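## Task

The rack front holds twelve drive blanks in three rows of four. Press every protruding blank in until it bottoms out and latches, but leave alone the bottom-row blank that is second from the left when facing the rack. The rack is loose on the table. Tilting it more than a little counts as failure, and it must finish in its original place.

## Robot and tools

Robot: two arms, left_arm and right_arm, each a six-joint arm ending in a two-finger parallel gripper with a wrist camera. Fixed cameras: cam_head_left, cam_head_right, cam_high, cam_low; wrist cameras: cam_left_wrist, cam_right_wrist. Calibration for each is given as K and T_world_to_cam and may be off by a few mm or degrees.

Scene frame: origin at table-top height, halfway between the nominal arm bases; +x points out over the table, +z up, +y toward left_arm (left_arm base near y=+0.26, right_arm near y=-0.355). Reported end_effector_position (metres) and end_effector_quat_wxyz are in this frame. The position is the point between the finger pads, roughly 1 cm behind the tips. Fingers point along the gripper's own +z and close along its y. Reported poses can be wrong by a few centimetres, worse when the arm reaches far.

Command rows: every row is 14 numbers, each in [-1, 1]: left_arm dx, dy, dz, rx, ry, rz, opening, then right_arm the same seven. Both arms are always included. The first six per arm are an offset, not a pose: measured from that arm's Hand target as it stood when the action or move began, along the Hand target's own axes (not the scene axes). Scale: 1.0 equals 0.6 m for dx, dy, dz and 180 degrees for the rotation vector rx, ry, rz. Sending the same offset again moves further. All zeros re-requests the current Hand target; use it for an arm you want to keep still. Opening is absolute: +1 fully open (0.093 m), -1 closed; a 0 there really commands half-open, so repeat the present opening to leave fingers alone.

execute_actions(actions, cameras): actions is a list of actions; each action is a table of up to 15 rows, one per 1/30 s step, and a short table repeats its last row to fill 15 steps. Every row counts from the action's start pose. cameras lists camera names, ["all"] or []; with an empty actions list it shows all cameras by default and reports the scene number and task.

move(target, speed, blend, opening_speed, grip_force, blocking, cameras): drives each gripper in a straight line toward target, which is one 14-number row or a list of up to 15 rows, all offsets from the same starting Hand targets. speed is metres per second per path (0.002 to 2.9, default 0.25; rotation up to twice that in rad/s), one value or one per target. blend (m) rounds corners between list targets; 0 stops at each. opening_speed sets how fast openings change (per second on the -1..+1 scale, at least 0.2). grip_force is newtons per pad, 10 to 50, one value or one per arm; it persists. blocking=false returns after about 0.5 s while motion continues. Paths do not avoid obstacles or the other arm and last at most 10 s. The result adds a move: line giving the ending (done, off_target, moving, held, fault) and limits (paced = pose clipped, held = steps withheld).

wait(seconds 0 to 10, cameras) lets time pass with arms holding. stop(cameras) brakes a running move. zoom_image(camera, region=[x0,y0,x1,y1] pixels, at most 504 by 504) enlarges part of a recent wrist or head image. read_manual(section) gives licence text only. finished_scene(scene) ends the current scene, given its number; irreversible.

Result lines: Hand target is the last commanded pose after clipping, the basis for the next offsets; the gripper often sits short of it, and only a new command closes the gap (send the missing distance as an offset). Tool commands shows present commands. grip_measured is motor opening on the -1..+1 scale (pads meet near -0.94). Joint positions end with finger opening in metres. Joint torques include arm weight and noise. Joint velocities may read within noise. Motor temperatures, MOTOR HOT at 75 °C, fault fold at 90 °C.

Orientation commands are limited to 40 degrees from the measured one per step. Small moves may not happen or may drift sideways; check the pose and tilt after each move and correct it. Avoid paths that pass near an arm's own base.

Caution: contact force grows with speed and with how far the target lies past the surface, so approach the blanks slowly and aim only slightly past the latched depth, then command back out to release the press. The rack is free-standing: push straight along its depth, gently, and watch that it neither slides nor tips. Keep the two grippers, wrist cameras and housings well apart; contact between arms can fail the task. Don't strike fixed or heavy items, drop anything, strain camera cables, or hold a stretched arm against an unreachable target, which heats motors. Identify the blank to skip from the viewer facing the rack front, not from image sides.

Each tool is called after "Call:" as name([rows], argument=value, ...), one row to a line, values as JSON.

## Session

Call:
execute_actions(actions=[])

Scene clock: 0.00 s.
left_arm: end_effector_position=(+0.3944, +0.2656, +0.0714) grip_measured=+1.000 end_effector_quat_wxyz=(+0.505, -0.053, +0.858, +0.075) | right_arm: end_effector_position=(+0.3643, -0.3992, +0.0550) grip_measured=+1.000 end_effector_quat_wxyz=(+0.518, +0.085, +0.844, -0.110)
Joint positions: left_arm=[-0.103 1.541 0.455 0.565 -0.275 -0.069 0.093] | right_arm=[0.042 1.618 0.363 0.778 0.285 0.034 0.093]
Joint velocities: within noise
Joint torques (N m): no reading
Motor temperatures (°C): left_arm=[28 32 36 38 25 26 28] | right_arm=[25 31 35 30 29 27 26]
Heat: left arm: 38 °C; right arm: 35 °C.
Hand target: left_arm +0.3951, +0.2655, +0.0730; +0.506, -0.053, +0.858, +0.075 | right_arm +0.3686, -0.3992, +0.0633; +0.529, +0.087, +0.837, -0.109
Tool commands: left_gripper/opening=+1.0 right_gripper/opening=+1.0
camera_calibration:
cam_left_wrist: T_world_to_cam=[[0.163524, -0.983163, -0.0815553, 0.202191], [-0.796314, -0.082742, -0.599197, 0.419166], [0.58236, 0.162927, -0.796437, -0.129714], [0, 0, 0, 1]] pos_world=[0.376265, 0.254603, 0.164344]
cam_right_wrist: T_world_to_cam=[[-0.250205, -0.962886, 0.101231, -0.298688], [-0.777623, 0.137566, -0.613496, 0.409015], [0.576801, -0.232219, -0.783183, -0.175189], [0, 0, 0, 1]] pos_world=[0.344376, -0.384551, 0.14396]

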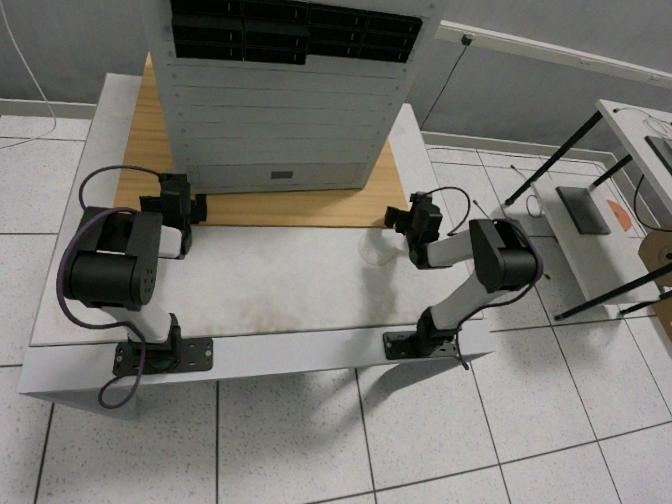

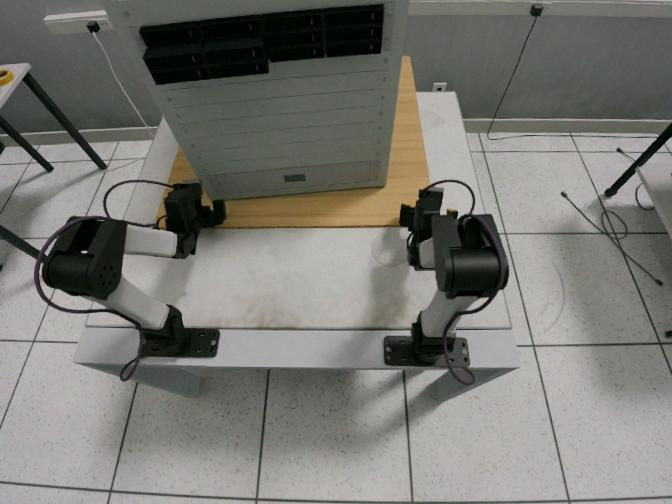

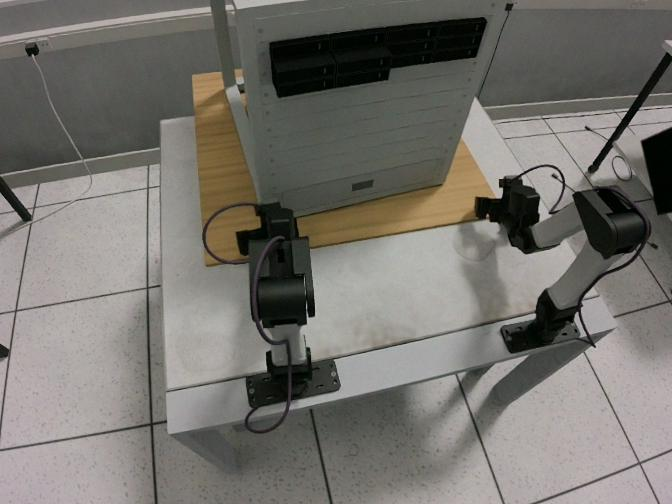

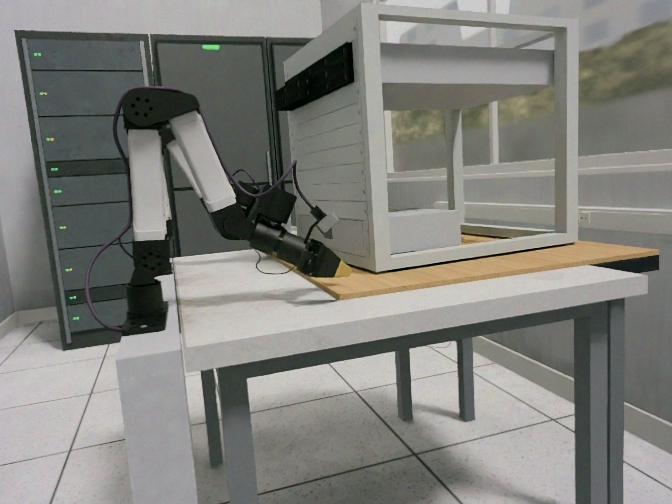

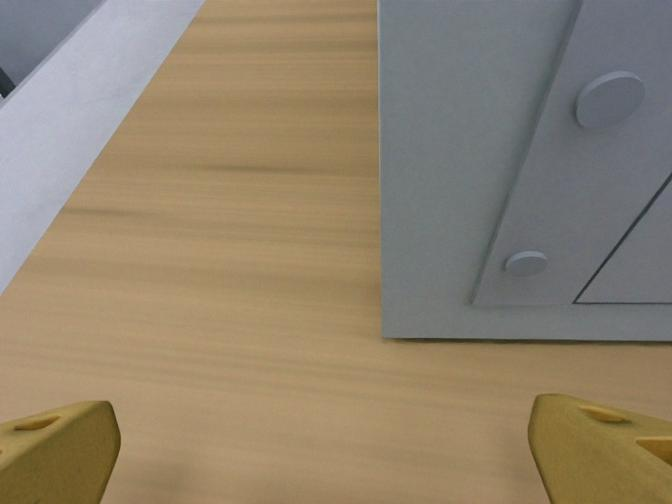

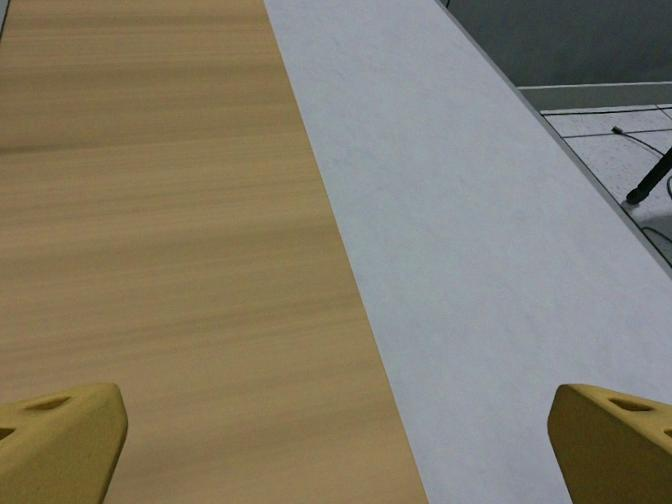

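Call:
zoom_image(camera="cam_high", region=[250, 10, 500, 110])

Call:
zoom_image(camera="cam_head_right", region=[130, 0, 400, 90])

Call:
zoom_image(camera="cam_head_left", region=[160, 0, 430, 80])

Call:
zoom_image(camera="cam_low", region=[250, 20, 400, 140])

Scaled by 2.016 from the camera's 672x504 image, which has a finer 960x720 frame.

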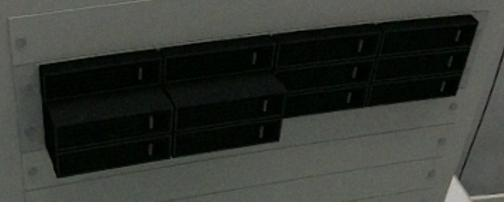

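Scaled by 1.867 from the camera's 672x504 image, which has a finer 960x720 frame.

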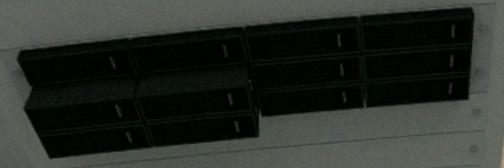

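Scaled by 1.867 from the camera's 672x504 image, which has a finer 960x720 frame.

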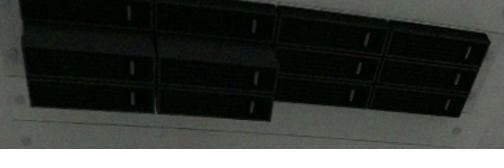

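Scaled by 3.360 from the camera's 672x504 image, which has a finer 960x720 frame.

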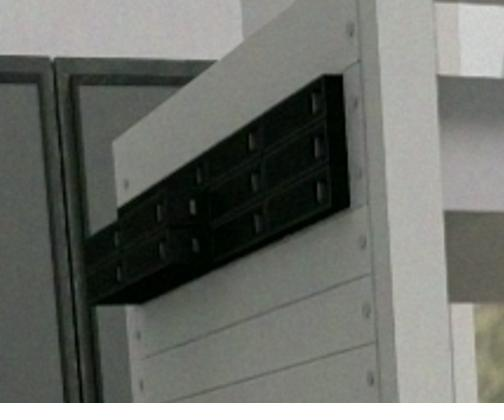

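Call:
move(target=[-0.541,-0.095,-0.585,0.0404,-0.160,-0.0146,-1,0,0,0,0,0,0,1], cameras=["all"])

Scene clock: 14.93 s.
left_arm: end_effector_position=(+0.2613, +0.1482, +0.5155) grip_measured=-0.991 end_effector_quat_wxyz=(+0.707, -0.017, +0.707, +0.017) | right_arm: end_effector_position=(+0.3642, -0.3992, +0.0549) grip_measured=+1.000 end_effector_quat_wxyz=(+0.517, +0.085, +0.844, -0.110)
Joint positions: left_arm=[-0.949 1.055 1.568 -0.515 -0.999 0 0] | right_arm=[0.042 1.618 0.363 0.777 0.285 0.034 0.093]
Joint torques (N m): left_arm=[-0.31 -0.57 7.34 1.79 -0.25 0.01] | right_arm=[-0.17 -6.57 5.16 1.86 0.15 0.03]
Heat: left arm: 42 °C; right arm: 36 °C.
Hand target: left_arm +0.2597, +0.1506, +0.5206; +0.707, -0.021, +0.707, +0.020 | right_arm +0.3686, -0.3992, +0.0632; +0.529, +0.087, +0.837, -0.109
Off the commanded pose: left_arm 0.006 m, 1 deg | right_arm 0.009 m, 2 deg.
move: done
camera_calibration:
cam_left_wrist: T_world_to_cam=[[0.0476025, -0.998829, -0.0085869, 0.139721], [-0.413177, -0.0118631, -0.910574, 0.619471], [0.909406, 0.0468935, -0.413258, 0.0547996], [0, 0, 0, 1]] pos_world=[0.199465, 0.144336, 0.58792]
cam_right_wrist: T_world_to_cam=[[-0.250122, -0.962887, 0.10143, -0.298725], [-0.778081, 0.137552, -0.612918, 0.408962], [0.576219, -0.232225, -0.783609, -0.175086], [0, 0, 0, 1]] pos_world=[0.344376, -0.384551, 0.143761]

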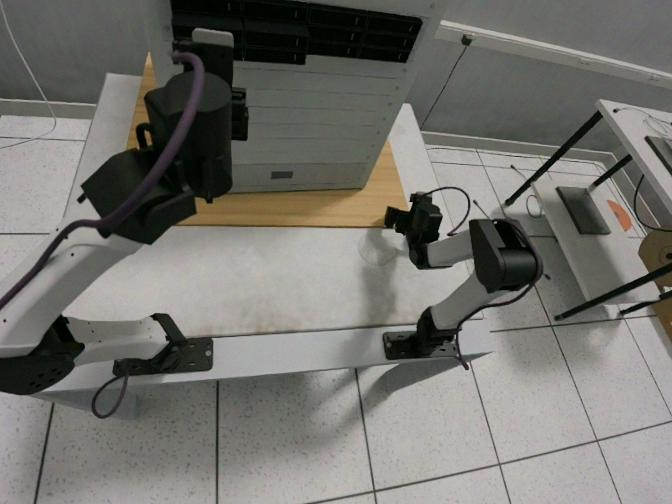

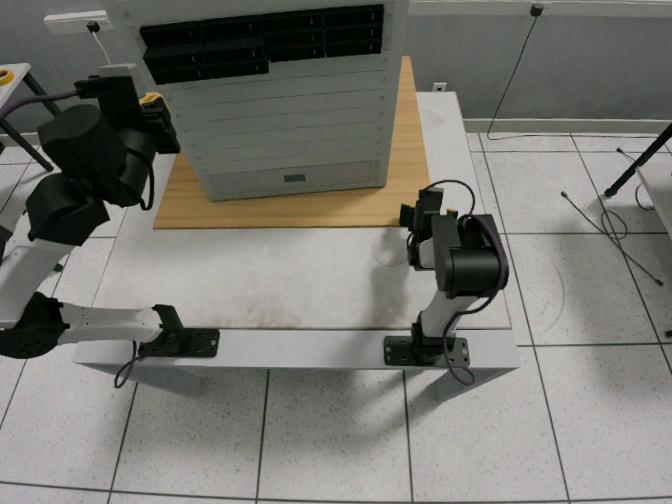

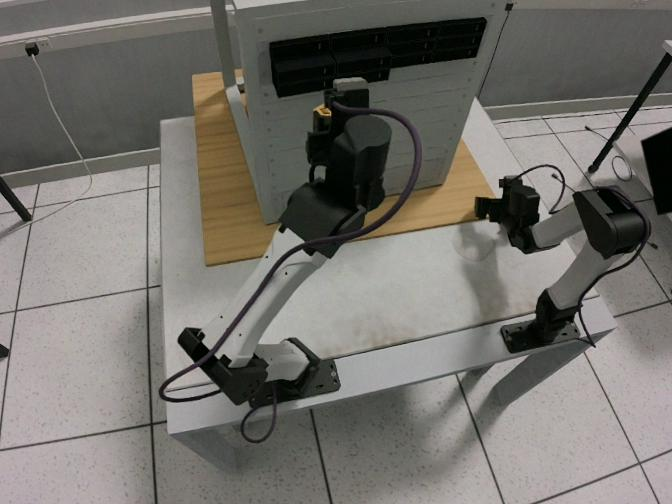

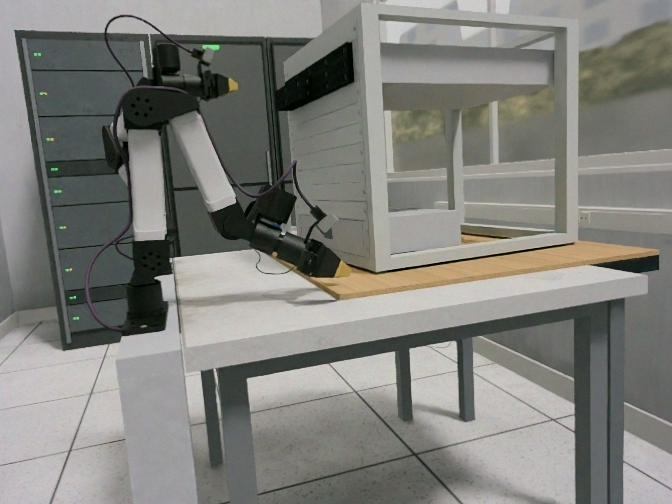

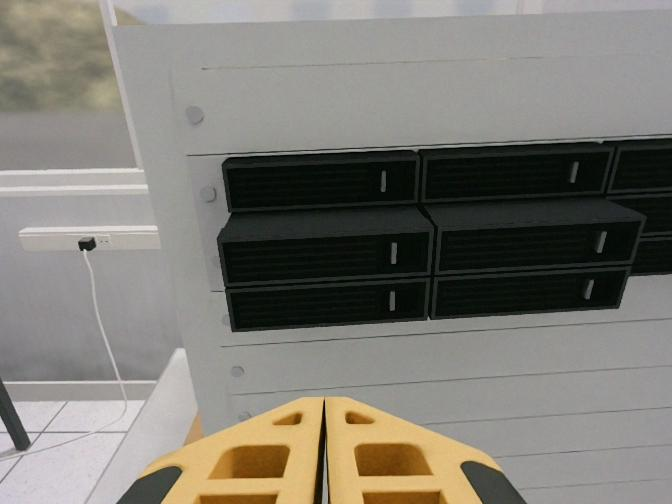

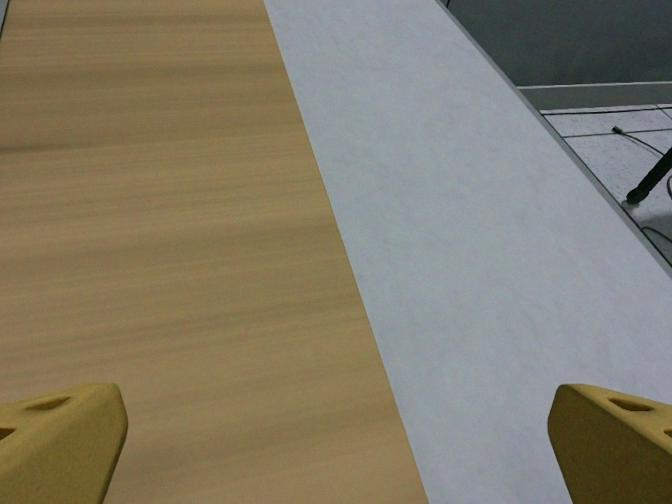

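Call:
move(target=[0.023,-0.18,0.132,0,0.139,0,-1,0,0,0,0,0,0,1], cameras=["cam_left_wrist","cam_low","cam_head_right","cam_head_left","cam_high"])

Call:
zoom_image(camera="cam_low", region=[250, 20, 400, 140])

Scene clock: 30.97 s.
left_arm: end_effector_position=(+0.3416, +0.0502, +0.5119) grip_measured=-0.991 end_effector_quat_wxyz=(+0.594, -0.012, +0.805, -0.003) | right_arm: end_effector_position=(+0.3642, -0.3992, +0.0549) grip_measured=+1.000 end_effector_quat_wxyz=(+0.517, +0.085, +0.844, -0.110)
Joint positions: left_arm=[-0.884 1.917 2.85 -1.391 -0.842 -0.373 0] | right_arm=[0.042 1.618 0.363 0.777 0.285 0.034 0.093]
Joint torques (N m): left_arm=[0.83 -5.71 4.85 1.8 -0.13 -0.1] | right_arm=[-0.08 -6.71 5.19 1.88 0.14 0.04]
Heat: left arm: 42 °C; right arm: 37 °C.
Hand target: left_arm +0.3449, +0.0474, +0.5069; +0.537, -0.024, +0.843, +0.015 | right_arm +0.3686, -0.3992, +0.0632; +0.529, +0.087, +0.837, -0.109
Off the commanded pose: left_arm 0.007 m, 8 deg | right_arm 0.009 m, 2 deg.
elbow stopped short (left arm): the move would have taken joint 3 (elbow) straighter than the controller allows.
move: off_target (left_arm)
camera_calibration:
cam_left_wrist: T_world_to_cam=[[0.0141011, -0.999837, 0.0112864, 0.0392422], [-0.662621, -0.0177973, -0.748744, 0.650914], [0.748822, 0.00307951, -0.662764, 0.16962], [0, 0, 0, 1]] pos_world=[0.303741, 0.0502979, 0.599343]
Images, in order (width x height): cam_head_left 672x504, cam_head_right 672x504, cam_high 672x504, cam_low 672x504, cam_left_wrist 672x504.

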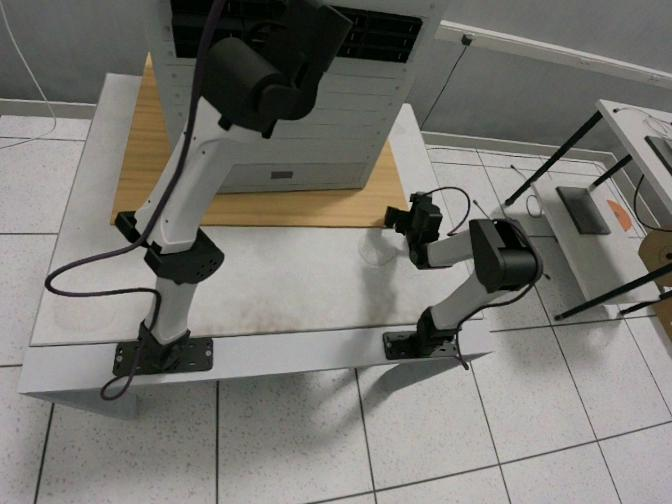

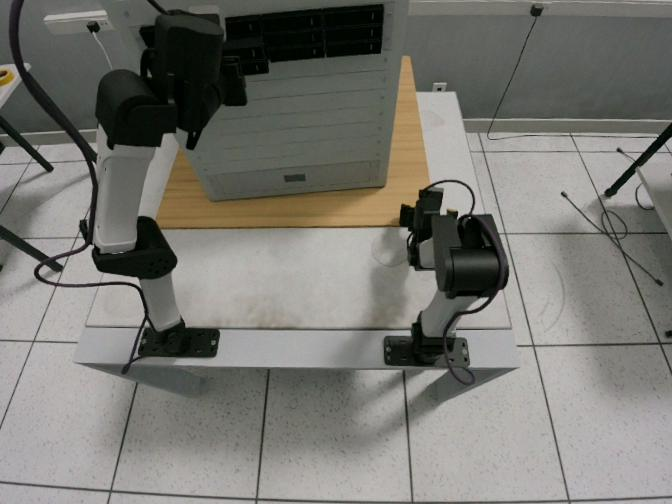

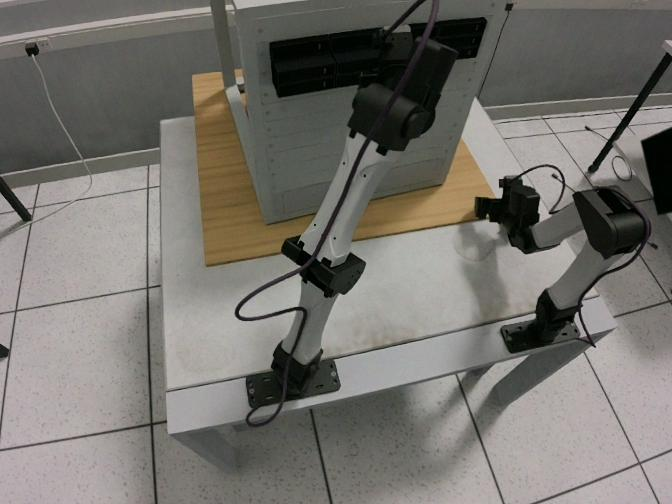

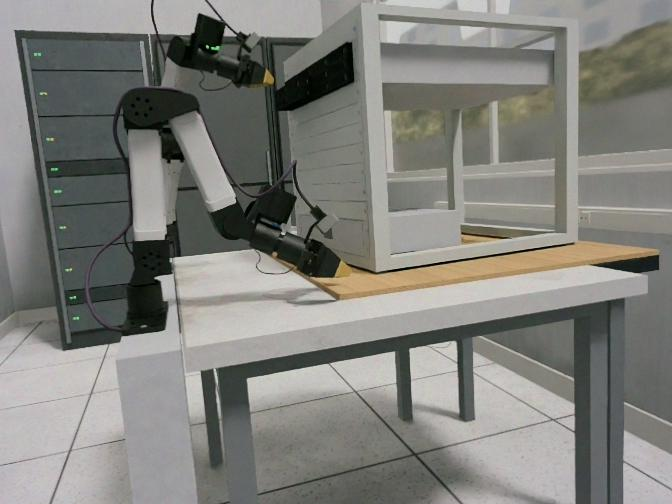

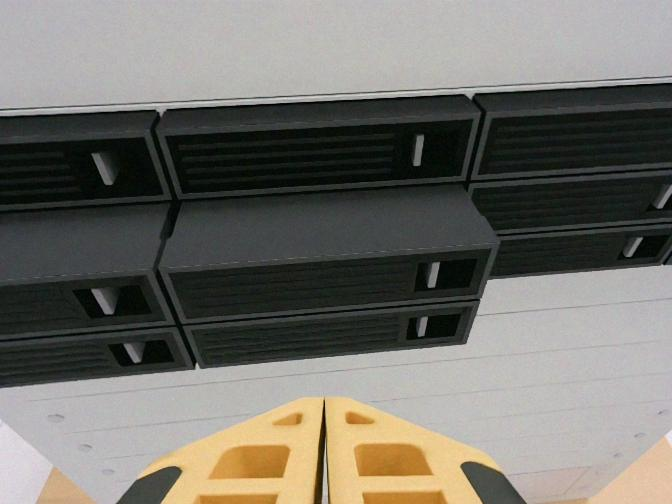

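Scaled by 3.360 from the camera's 672x504 image, which has a finer 960x720 frame.

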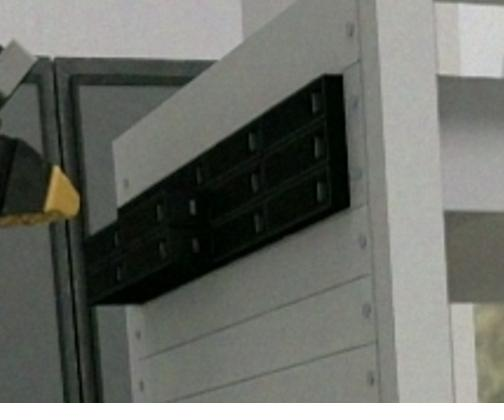

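Call:
move(target=[0.0842,0.0178,0.022,0.109,-0.109,-0.4915,1,0,0,0,0,0,0,1], cameras=["cam_left_wrist","cam_low","cam_head_right","cam_high"])

Call:
zoom_image(camera="cam_low", region=[200, 20, 400, 170])

Scene clock: 54.47 s.
left_arm: end_effector_position=(+0.3405, +0.0509, +0.4532) grip_measured=+1.000 end_effector_quat_wxyz=(+0.512, -0.509, +0.496, -0.483) | right_arm: end_effector_position=(+0.3642, -0.3992, +0.0549) grip_measured=+1.000 end_effector_quat_wxyz=(+0.517, +0.085, +0.844, -0.110)
Joint positions: left_arm=[-0.918 1.344 1.448 -0.121 -0.96 -1.568 0.093] | right_arm=[0.042 1.618 0.363 0.777 0.285 0.034 0.093]
Joint torques (N m): left_arm=[-0.4 -7.6 4.92 2.03 -0.31 -0.01] | right_arm=[-0.02 -6.57 5.14 1.89 0.24 0.07]
Motor temperatures (°C): left_arm=[28 34 38 42 25 26 28] | right_arm=[25 33 37 35 28 27 26]
Heat: left arm: 42 °C; right arm: 37 °C.
Hand target: left_arm +0.3350, +0.0575, +0.4554; +0.514, -0.515, +0.485, -0.486 | right_arm +0.3686, -0.3992, +0.0632; +0.529, +0.087, +0.837, -0.109
Off the commanded pose: left_arm 0.009 m, 1 deg | right_arm 0.009 m, 2 deg.
move: done
camera_calibration:
cam_left_wrist: T_world_to_cam=[[0.0103025, -0.0236347, 0.999668, -0.455576], [-0.375111, -0.926804, -0.0180462, 0.223451], [0.926923, -0.3748, -0.018414, -0.201797], [0, 0, 0, 1]] pos_world=[0.275563, 0.120694, 0.455741]
Images, in order (width x height): cam_head_right 672x504, cam_high 672x504, cam_low 672x504, cam_left_wrist 672x504.

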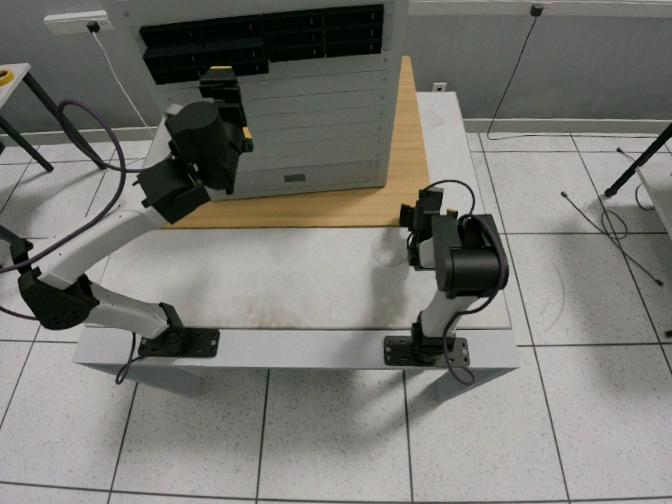

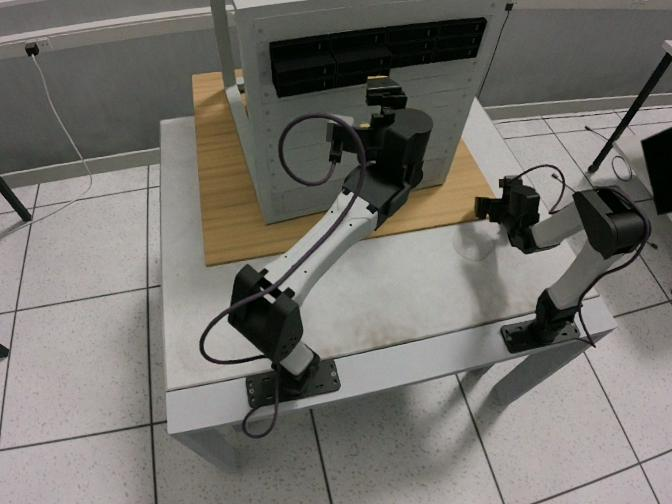

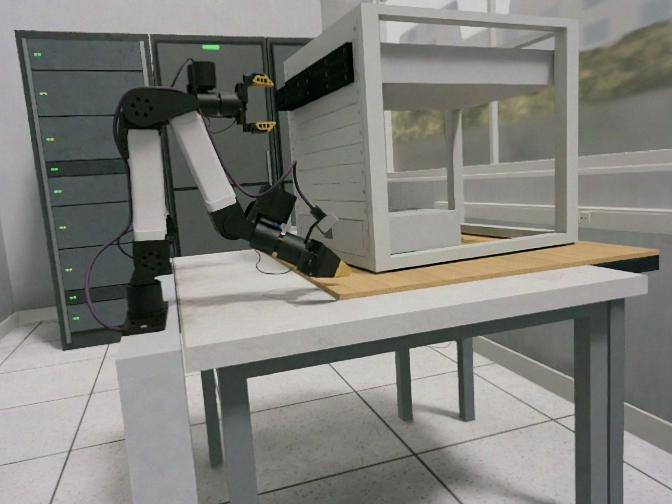

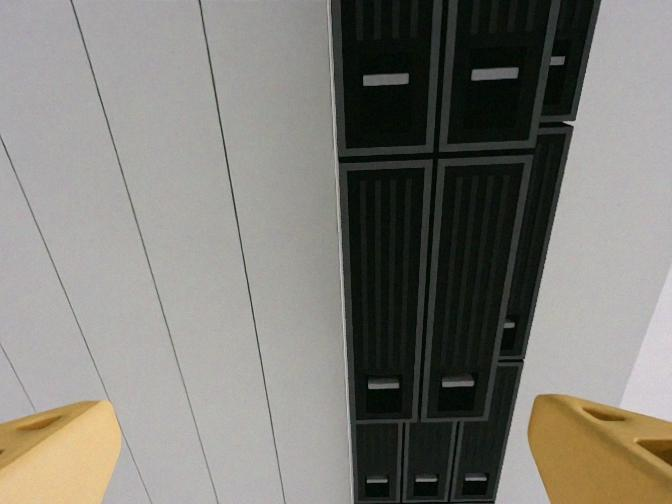

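Scaled by 2.520 from the camera's 672x504 image, which has a finer 960x720 frame.

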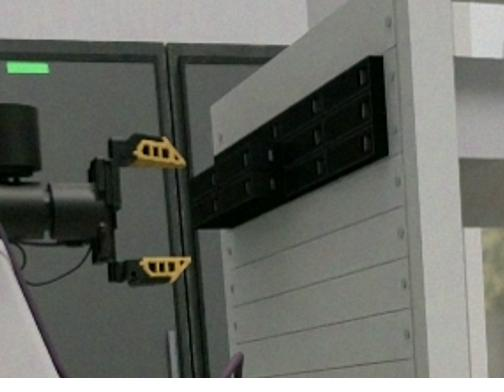

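Call:
move(target=[0,0,0.108,0,0,0,1,0,0,0,0,0,0,1], speed=0.04, cameras=["cam_left_wrist","cam_low","cam_head_right"])

Call:
zoom_image(camera="cam_low", region=[200, 20, 400, 170])

Call:
zoom_image(camera="cam_head_right", region=[130, 0, 400, 90])

Scene clock: 59.97 s.
left_arm: end_effector_position=(+0.3954, +0.0630, +0.4473) grip_measured=+1.000 end_effector_quat_wxyz=(+0.515, -0.514, +0.493, -0.476) | right_arm: end_effector_position=(+0.3642, -0.3992, +0.0549) grip_measured=+1.000 end_effector_quat_wxyz=(+0.517, +0.085, +0.844, -0.110)
Joint positions: left_arm=[-0.755 1.449 1.515 -0.088 -0.817 -1.568 0.093] | right_arm=[0.042 1.618 0.363 0.777 0.285 0.034 0.093]
Joint torques (N m): left_arm=[0.75 -4.86 8.99 2.12 -0.02 0.02] | right_arm=[0.18 -6.65 5.18 1.82 0.21 0.06]
Heat: left arm: 43 °C; right arm: 37 °C.
Hand target: left_arm +0.3997, +0.0613, +0.4555; +0.514, -0.515, +0.485, -0.486 | right_arm +0.3686, -0.3992, +0.0632; +0.529, +0.087, +0.837, -0.109
Off the commanded pose: left_arm 0.009 m, 1 deg | right_arm 0.009 m, 2 deg.
move: done
camera_calibration:
cam_left_wrist: T_world_to_cam=[[0.0166623, -0.0253414, 0.99954, -0.452396], [-0.357158, -0.933876, -0.0177228, 0.248356], [0.933895, -0.356699, -0.0246114, -0.24949], [0, 0, 0, 1]] pos_world=[0.329238, 0.131476, 0.450449]
Images, in order (width x height): cam_head_right 672x504, cam_low 672x504, cam_left_wrist 672x504.

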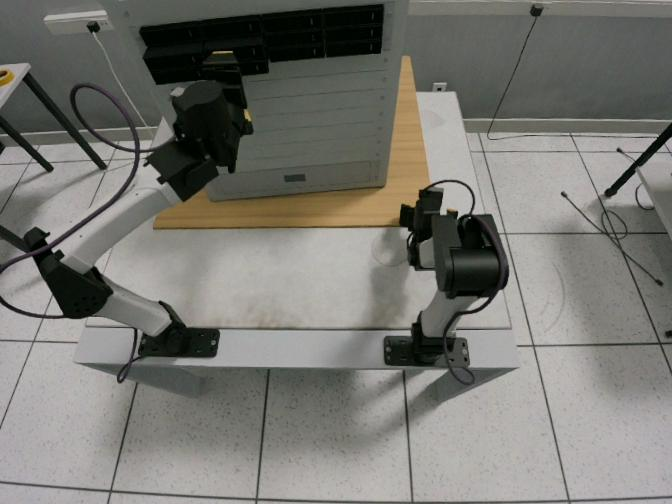

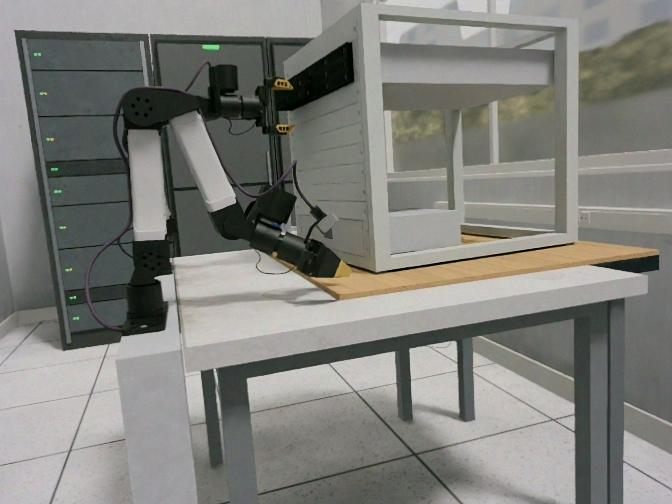

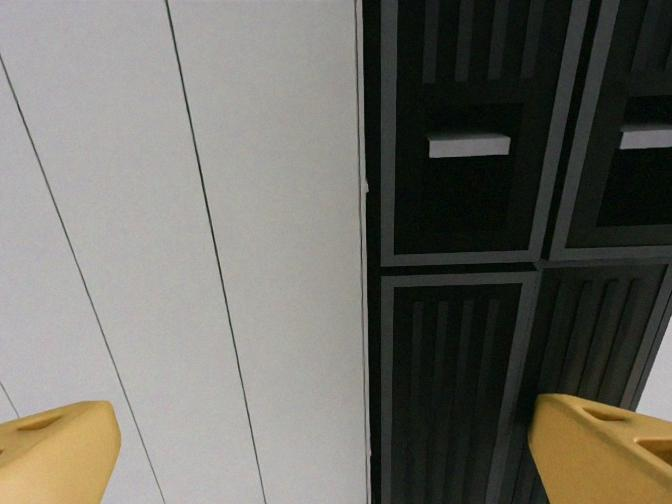

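Scaled by 2.520 from the camera's 672x504 image, which has a finer 960x720 frame.

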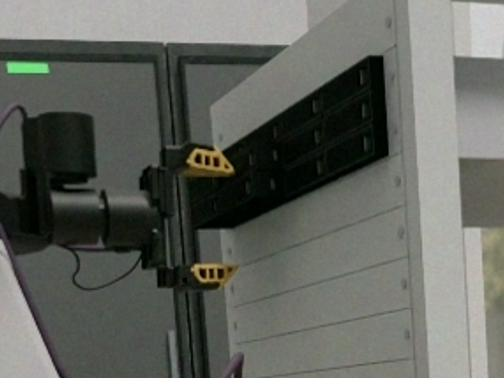

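Scaled by 1.867 from the camera's 672x504 image, which has a finer 960x720 frame.

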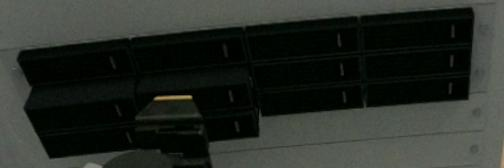

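Call:
move(target=[0,-0.01,0.0333,0,0,0,1,0,0,0,0,0,0,1], speed=0.04, cameras=["cam_left_wrist","cam_low","cam_head_right"])

Call:
zoom_image(camera="cam_head_right", region=[130, 0, 400, 90])

Scene clock: 63.73 s.
left_arm: end_effector_position=(+0.4153, +0.0638, +0.4577) grip_measured=+1.000 end_effector_quat_wxyz=(+0.515, -0.514, +0.486, -0.484) | right_arm: end_effector_position=(+0.3642, -0.3992, +0.0549) grip_measured=+1.000 end_effector_quat_wxyz=(+0.517, +0.085, +0.844, -0.110)
Joint positions: left_arm=[-0.71 1.509 1.596 -0.088 -0.771 -1.568 0.093] | right_arm=[0.042 1.618 0.363 0.777 0.285 0.034 0.093]
Joint torques (N m): left_arm=[0.76 -5.35 8.95 1.94 0 0.02] | right_arm=[-0.18 -6.61 4.86 1.85 0.17 0.03]
Heat: left arm: 43 °C; right arm: 37 °C.
Hand target: left_arm +0.4196, +0.0623, +0.4615; +0.514, -0.514, +0.485, -0.486 | right_arm +0.3686, -0.3992, +0.0632; +0.529, +0.087, +0.837, -0.109
Off the commanded pose: left_arm 0.006 m, 0 deg | right_arm 0.009 m, 2 deg.
move: done
camera_calibration:
cam_left_wrist: T_world_to_cam=[[0.00147353, -0.0109422, 0.999939, -0.457958], [-0.357234, -0.933965, -0.00969379, 0.25267], [0.934014, -0.357198, -0.00528514, -0.276353], [0, 0, 0, 1]] pos_world=[0.349054, 0.132261, 0.458919]
Images, in order (width x height): cam_head_right 672x504, cam_low 672x504, cam_left_wrist 672x504.

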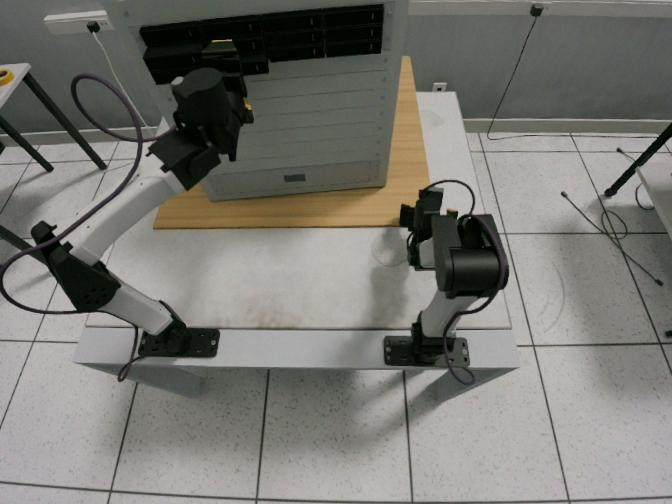

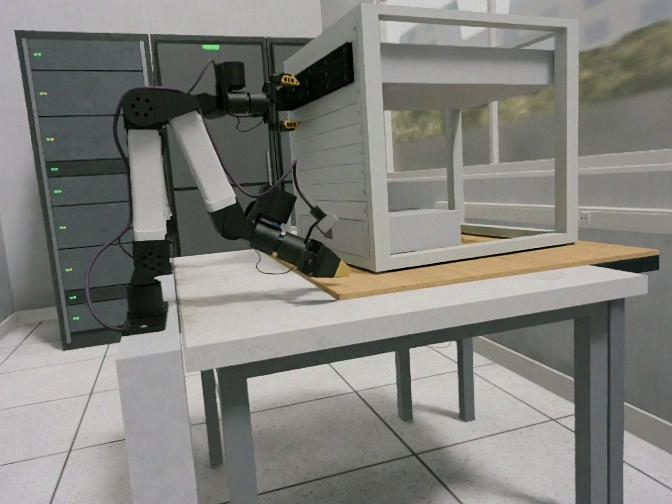

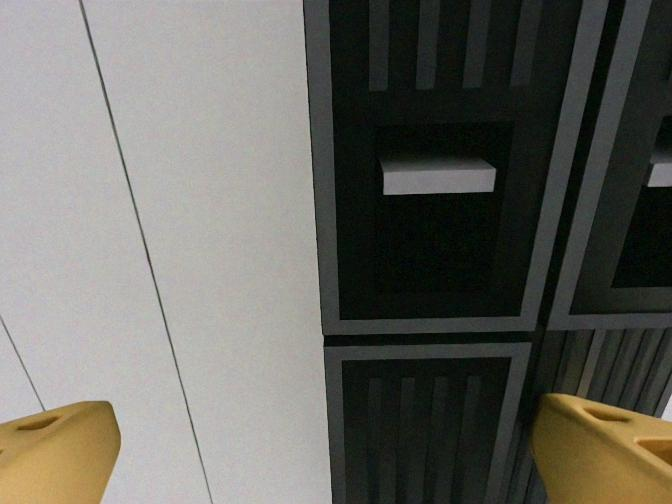

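Scaled by 1.867 from the camera's 672x504 image, which has a finer 960x720 frame.

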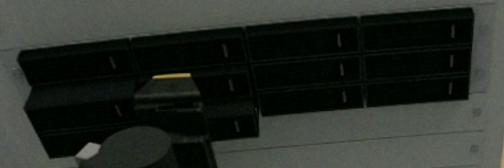

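Call:
move(target=[0,0,0.0233,0,0,0,1,0,0,0,0,0,0,1], speed=0.03, cameras=["cam_left_wrist","cam_head_right"])

Call:
zoom_image(camera="cam_head_right", region=[130, 0, 400, 90])

Scene clock: 65.80 s.
left_arm: end_effector_position=(+0.4259, +0.0644, +0.4587) grip_measured=+1.000 end_effector_quat_wxyz=(+0.516, -0.515, +0.485, -0.483) | right_arm: end_effector_position=(+0.3642, -0.3992, +0.0549) grip_measured=+1.000 end_effector_quat_wxyz=(+0.517, +0.085, +0.844, -0.110)
Joint positions: left_arm=[-0.688 1.54 1.629 -0.091 -0.751 -1.569 0.093] | right_arm=[0.042 1.618 0.363 0.777 0.285 0.034 0.093]
Joint torques (N m): left_arm=[1.4 -4.96 9.18 2 0.08 0.03] | right_arm=[-0.08 -6.61 5.03 1.85 0.12 0.01]
Heat: left arm: 43 °C; right arm: 37 °C.
Hand target: left_arm +0.4336, +0.0632, +0.4615; +0.514, -0.514, +0.485, -0.486 | right_arm +0.3686, -0.3992, +0.0632; +0.529, +0.087, +0.837, -0.109
Off the commanded pose: left_arm 0.008 m, 0 deg | right_arm 0.009 m, 2 deg.
move: done
camera_calibration:
cam_left_wrist: T_world_to_cam=[[0.00178229, -0.01073, 0.999941, -0.459008], [-0.355851, -0.934496, -0.00939347, 0.256329], [0.934541, -0.355813, -0.00548382, -0.286258], [0, 0, 0, 1]] pos_world=[0.359553, 0.132759, 0.459819]
Images, in order (width x height): cam_head_right 672x504, cam_left_wrist 672x504.

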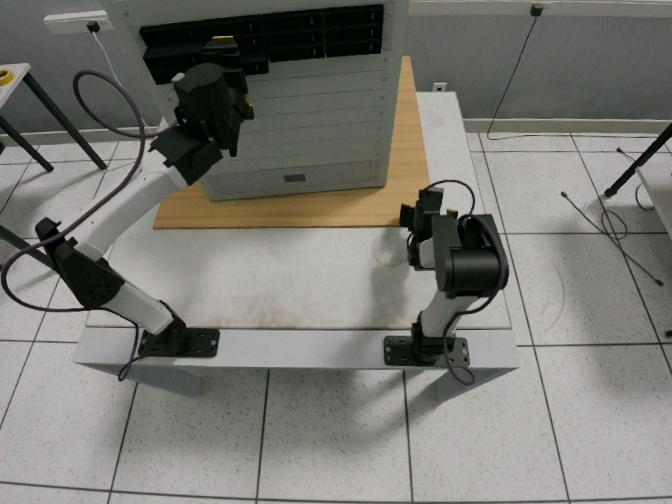

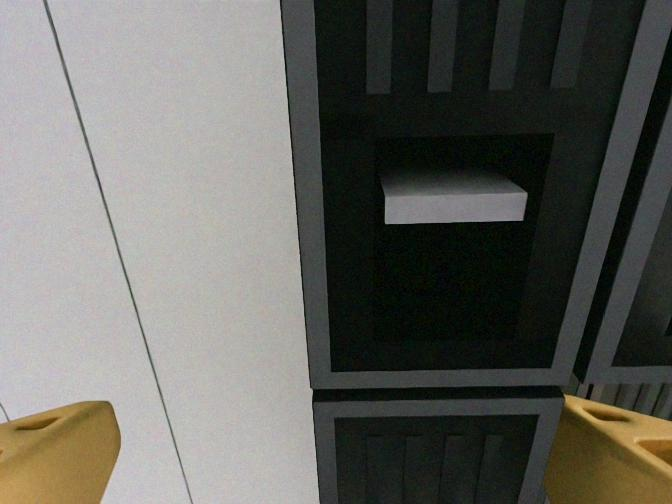

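Scaled by 1.867 from the camera's 672x504 image, which has a finer 960x720 frame.

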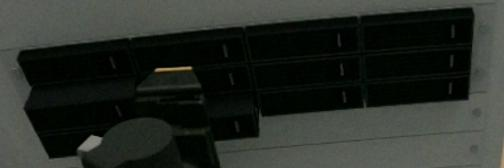

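Call:
move(target=[0,0,0.0167,0,0,0,1,0,0,0,0,0,0,1], speed=0.03)

Call:
move(target=[0,0,0.0133,0,0,0,1,0,0,0,0,0,0,1], speed=0.03, cameras=["cam_left_wrist","cam_head_right","cam_low"])

Call:
zoom_image(camera="cam_head_right", region=[130, 0, 400, 90])

Scene clock: 68.70 s.
left_arm: end_effector_position=(+0.4265, +0.0638, +0.4586) grip_measured=+1.000 end_effector_quat_wxyz=(+0.513, -0.517, +0.488, -0.481) | right_arm: end_effector_position=(+0.3642, -0.3992, +0.0549) grip_measured=+1.000 end_effector_quat_wxyz=(+0.517, +0.085, +0.844, -0.110)
Joint positions: left_arm=[-0.688 1.546 1.647 -0.117 -0.75 -1.579 0.093] | right_arm=[0.042 1.618 0.363 0.777 0.285 0.034 0.093]
Joint torques (N m): left_arm=[3.15 -3.15 9.52 2.3 0.26 0.13] | right_arm=[0.13 -6.64 5.26 1.87 0.2 0.02]
Heat: left arm: 43 °C; right arm: 37 °C.
Hand target: left_arm +0.4436, +0.0637, +0.4614; +0.514, -0.515, +0.485, -0.486 | right_arm +0.3686, -0.3992, +0.0632; +0.529, +0.087, +0.837, -0.109
Off the commanded pose: left_arm 0.017 m, 1 deg | right_arm 0.009 m, 2 deg.
move: off_target (left_arm)

Scene clock: 69.53 s.
left_arm: end_effector_position=(+0.4269, +0.0636, +0.4585) grip_measured=+1.000 end_effector_quat_wxyz=(+0.511, -0.519, +0.490, -0.478) | right_arm: end_effector_position=(+0.3642, -0.3992, +0.0549) grip_measured=+1.000 end_effector_quat_wxyz=(+0.517, +0.085, +0.844, -0.110)
Joint positions: left_arm=[-0.687 1.551 1.661 -0.137 -0.75 -1.585 0.093] | right_arm=[0.042 1.618 0.363 0.777 0.285 0.034 0.093]
Joint torques (N m): left_arm=[4.45 -1.84 9.73 2.52 0.39 0.19] | right_arm=[-0.17 -6.58 5.08 1.83 0.14 0.01]
Heat: left arm: 43 °C; right arm: 37 °C.
Hand target: left_arm +0.4516, +0.0642, +0.4614; +0.514, -0.514, +0.485, -0.486 | right_arm +0.3686, -0.3992, +0.0632; +0.529, +0.087, +0.837, -0.109
Off the commanded pose: left_arm 0.025 m, 1 deg | right_arm 0.009 m, 2 deg.
move: off_target (left_arm)
camera_calibration:
cam_left_wrist: T_world_to_cam=[[0.0205042, -0.0109478, 0.99973, -0.466763], [-0.356169, -0.934417, -0.00292763, 0.253194], [0.934197, -0.356013, -0.0230587, -0.279258], [0, 0, 0, 1]] pos_world=[0.360633, 0.13206, 0.460939]
Images, in order (width x height): cam_head_right 672x504, cam_low 672x504, cam_left_wrist 672x504.

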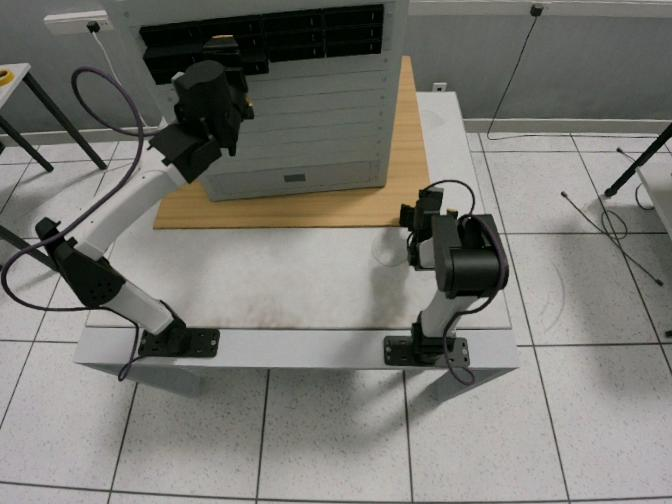

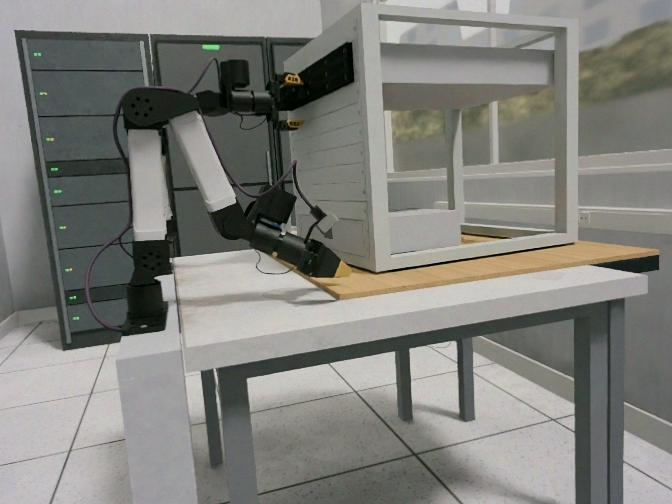

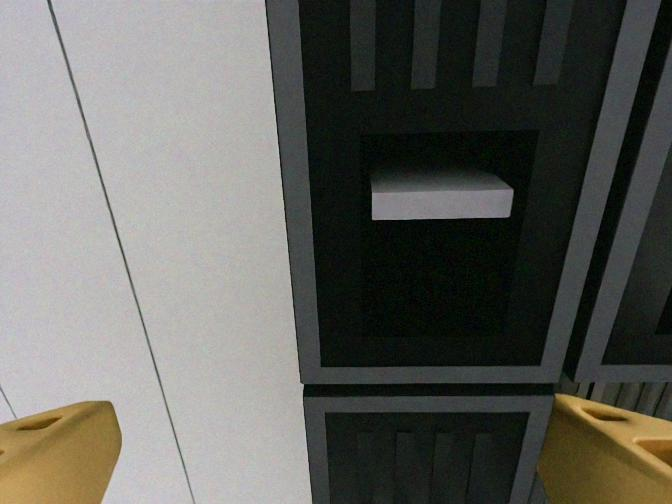

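Scaled by 1.867 from the camera's 672x504 image, which has a finer 960x720 frame.

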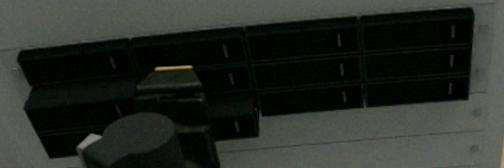

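Call:
move([
  [0,0,-0.11,0,0,0,1,0,0,0,0,0,0,1],
  [0,0,-0.18,0,0,0,1,0,0,0,0,0,0,1],
  [-0.158,0,-0.18,0,0,0,1,0,0,0,0,0,0,1],
], speed=[0.06,0.2,0.2], blend=[0.02,0.02,0], cameras=["cam_left_wrist","cam_head_right","cam_low"])

Call:
zoom_image(camera="cam_head_right", region=[130, 0, 400, 90])

Call:
zoom_image(camera="cam_low", region=[250, 20, 400, 140])

Scene clock: 74.27 s.
left_arm: end_effector_position=(+0.3365, +0.1527, +0.4724) grip_measured=+1.000 end_effector_quat_wxyz=(+0.514, -0.515, +0.471, -0.499) | right_arm: end_effector_position=(+0.3642, -0.3992, +0.0549) grip_measured=+1.000 end_effector_quat_wxyz=(+0.517, +0.085, +0.844, -0.110)
Joint positions: left_arm=[-0.63 1.106 1.343 -0.204 -0.691 -1.58 0.093] | right_arm=[0.042 1.618 0.363 0.777 0.285 0.034 0.093]
Joint torques (N m): left_arm=[0.79 -3.23 4.57 1.88 0.01 0.13] | right_arm=[0.02 -6.61 5.07 1.87 0.18 0.03]
Heat: left arm: 44 °C; right arm: 37 °C.
Hand target: left_arm +0.3382, +0.1526, +0.4613; +0.514, -0.514, +0.485, -0.486 | right_arm +0.3686, -0.3992, +0.0632; +0.529, +0.087, +0.837, -0.109
Off the commanded pose: left_arm 0.011 m, 2 deg | right_arm 0.009 m, 2 deg.
move: off_target (left_arm)
camera_calibration:
cam_left_wrist: T_world_to_cam=[[-0.0275093, 0.0212928, 0.999395, -0.466348], [-0.357436, -0.933884, 0.0100582, 0.298395], [0.933532, -0.356943, 0.0333012, -0.189023], [0, 0, 0, 1]] pos_world=[0.270287, 0.221125, 0.469359]
Images, in order (width x height): cam_head_right 672x504, cam_low 672x504, cam_left_wrist 672x504.

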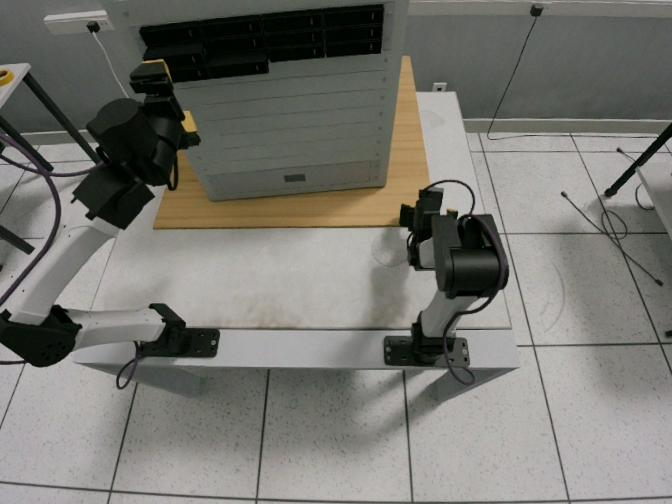

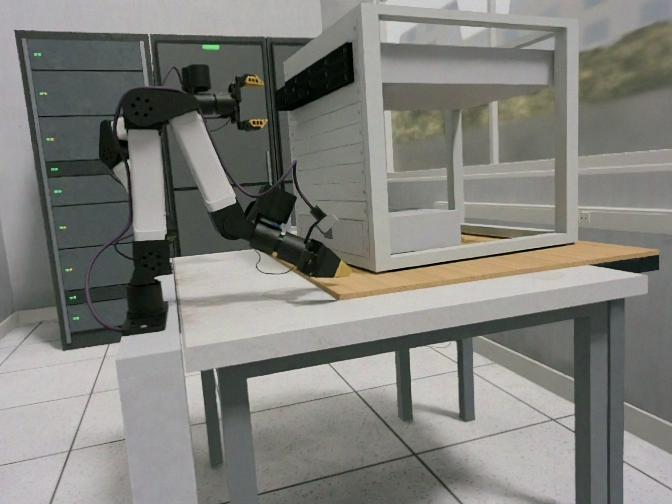

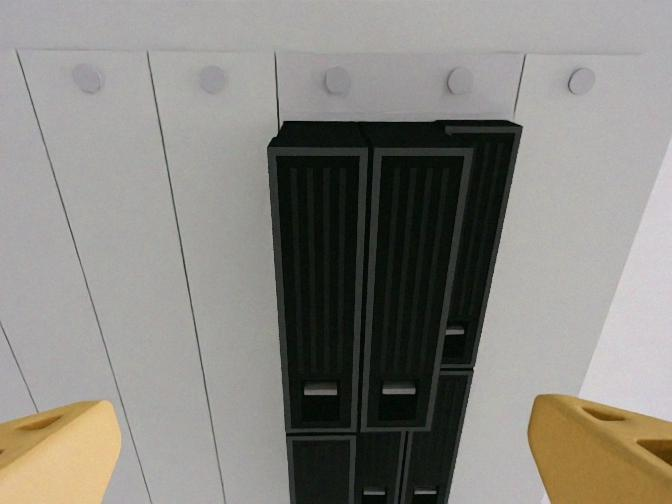

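Scaled by 1.867 from the camera's 672x504 image, which has a finer 960x720 frame.

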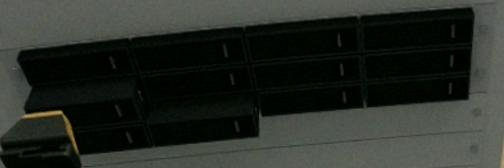

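Scaled by 3.360 from the camera's 672x504 image, which has a finer 960x720 frame.

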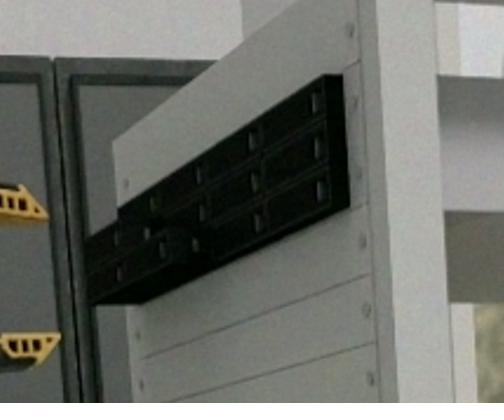

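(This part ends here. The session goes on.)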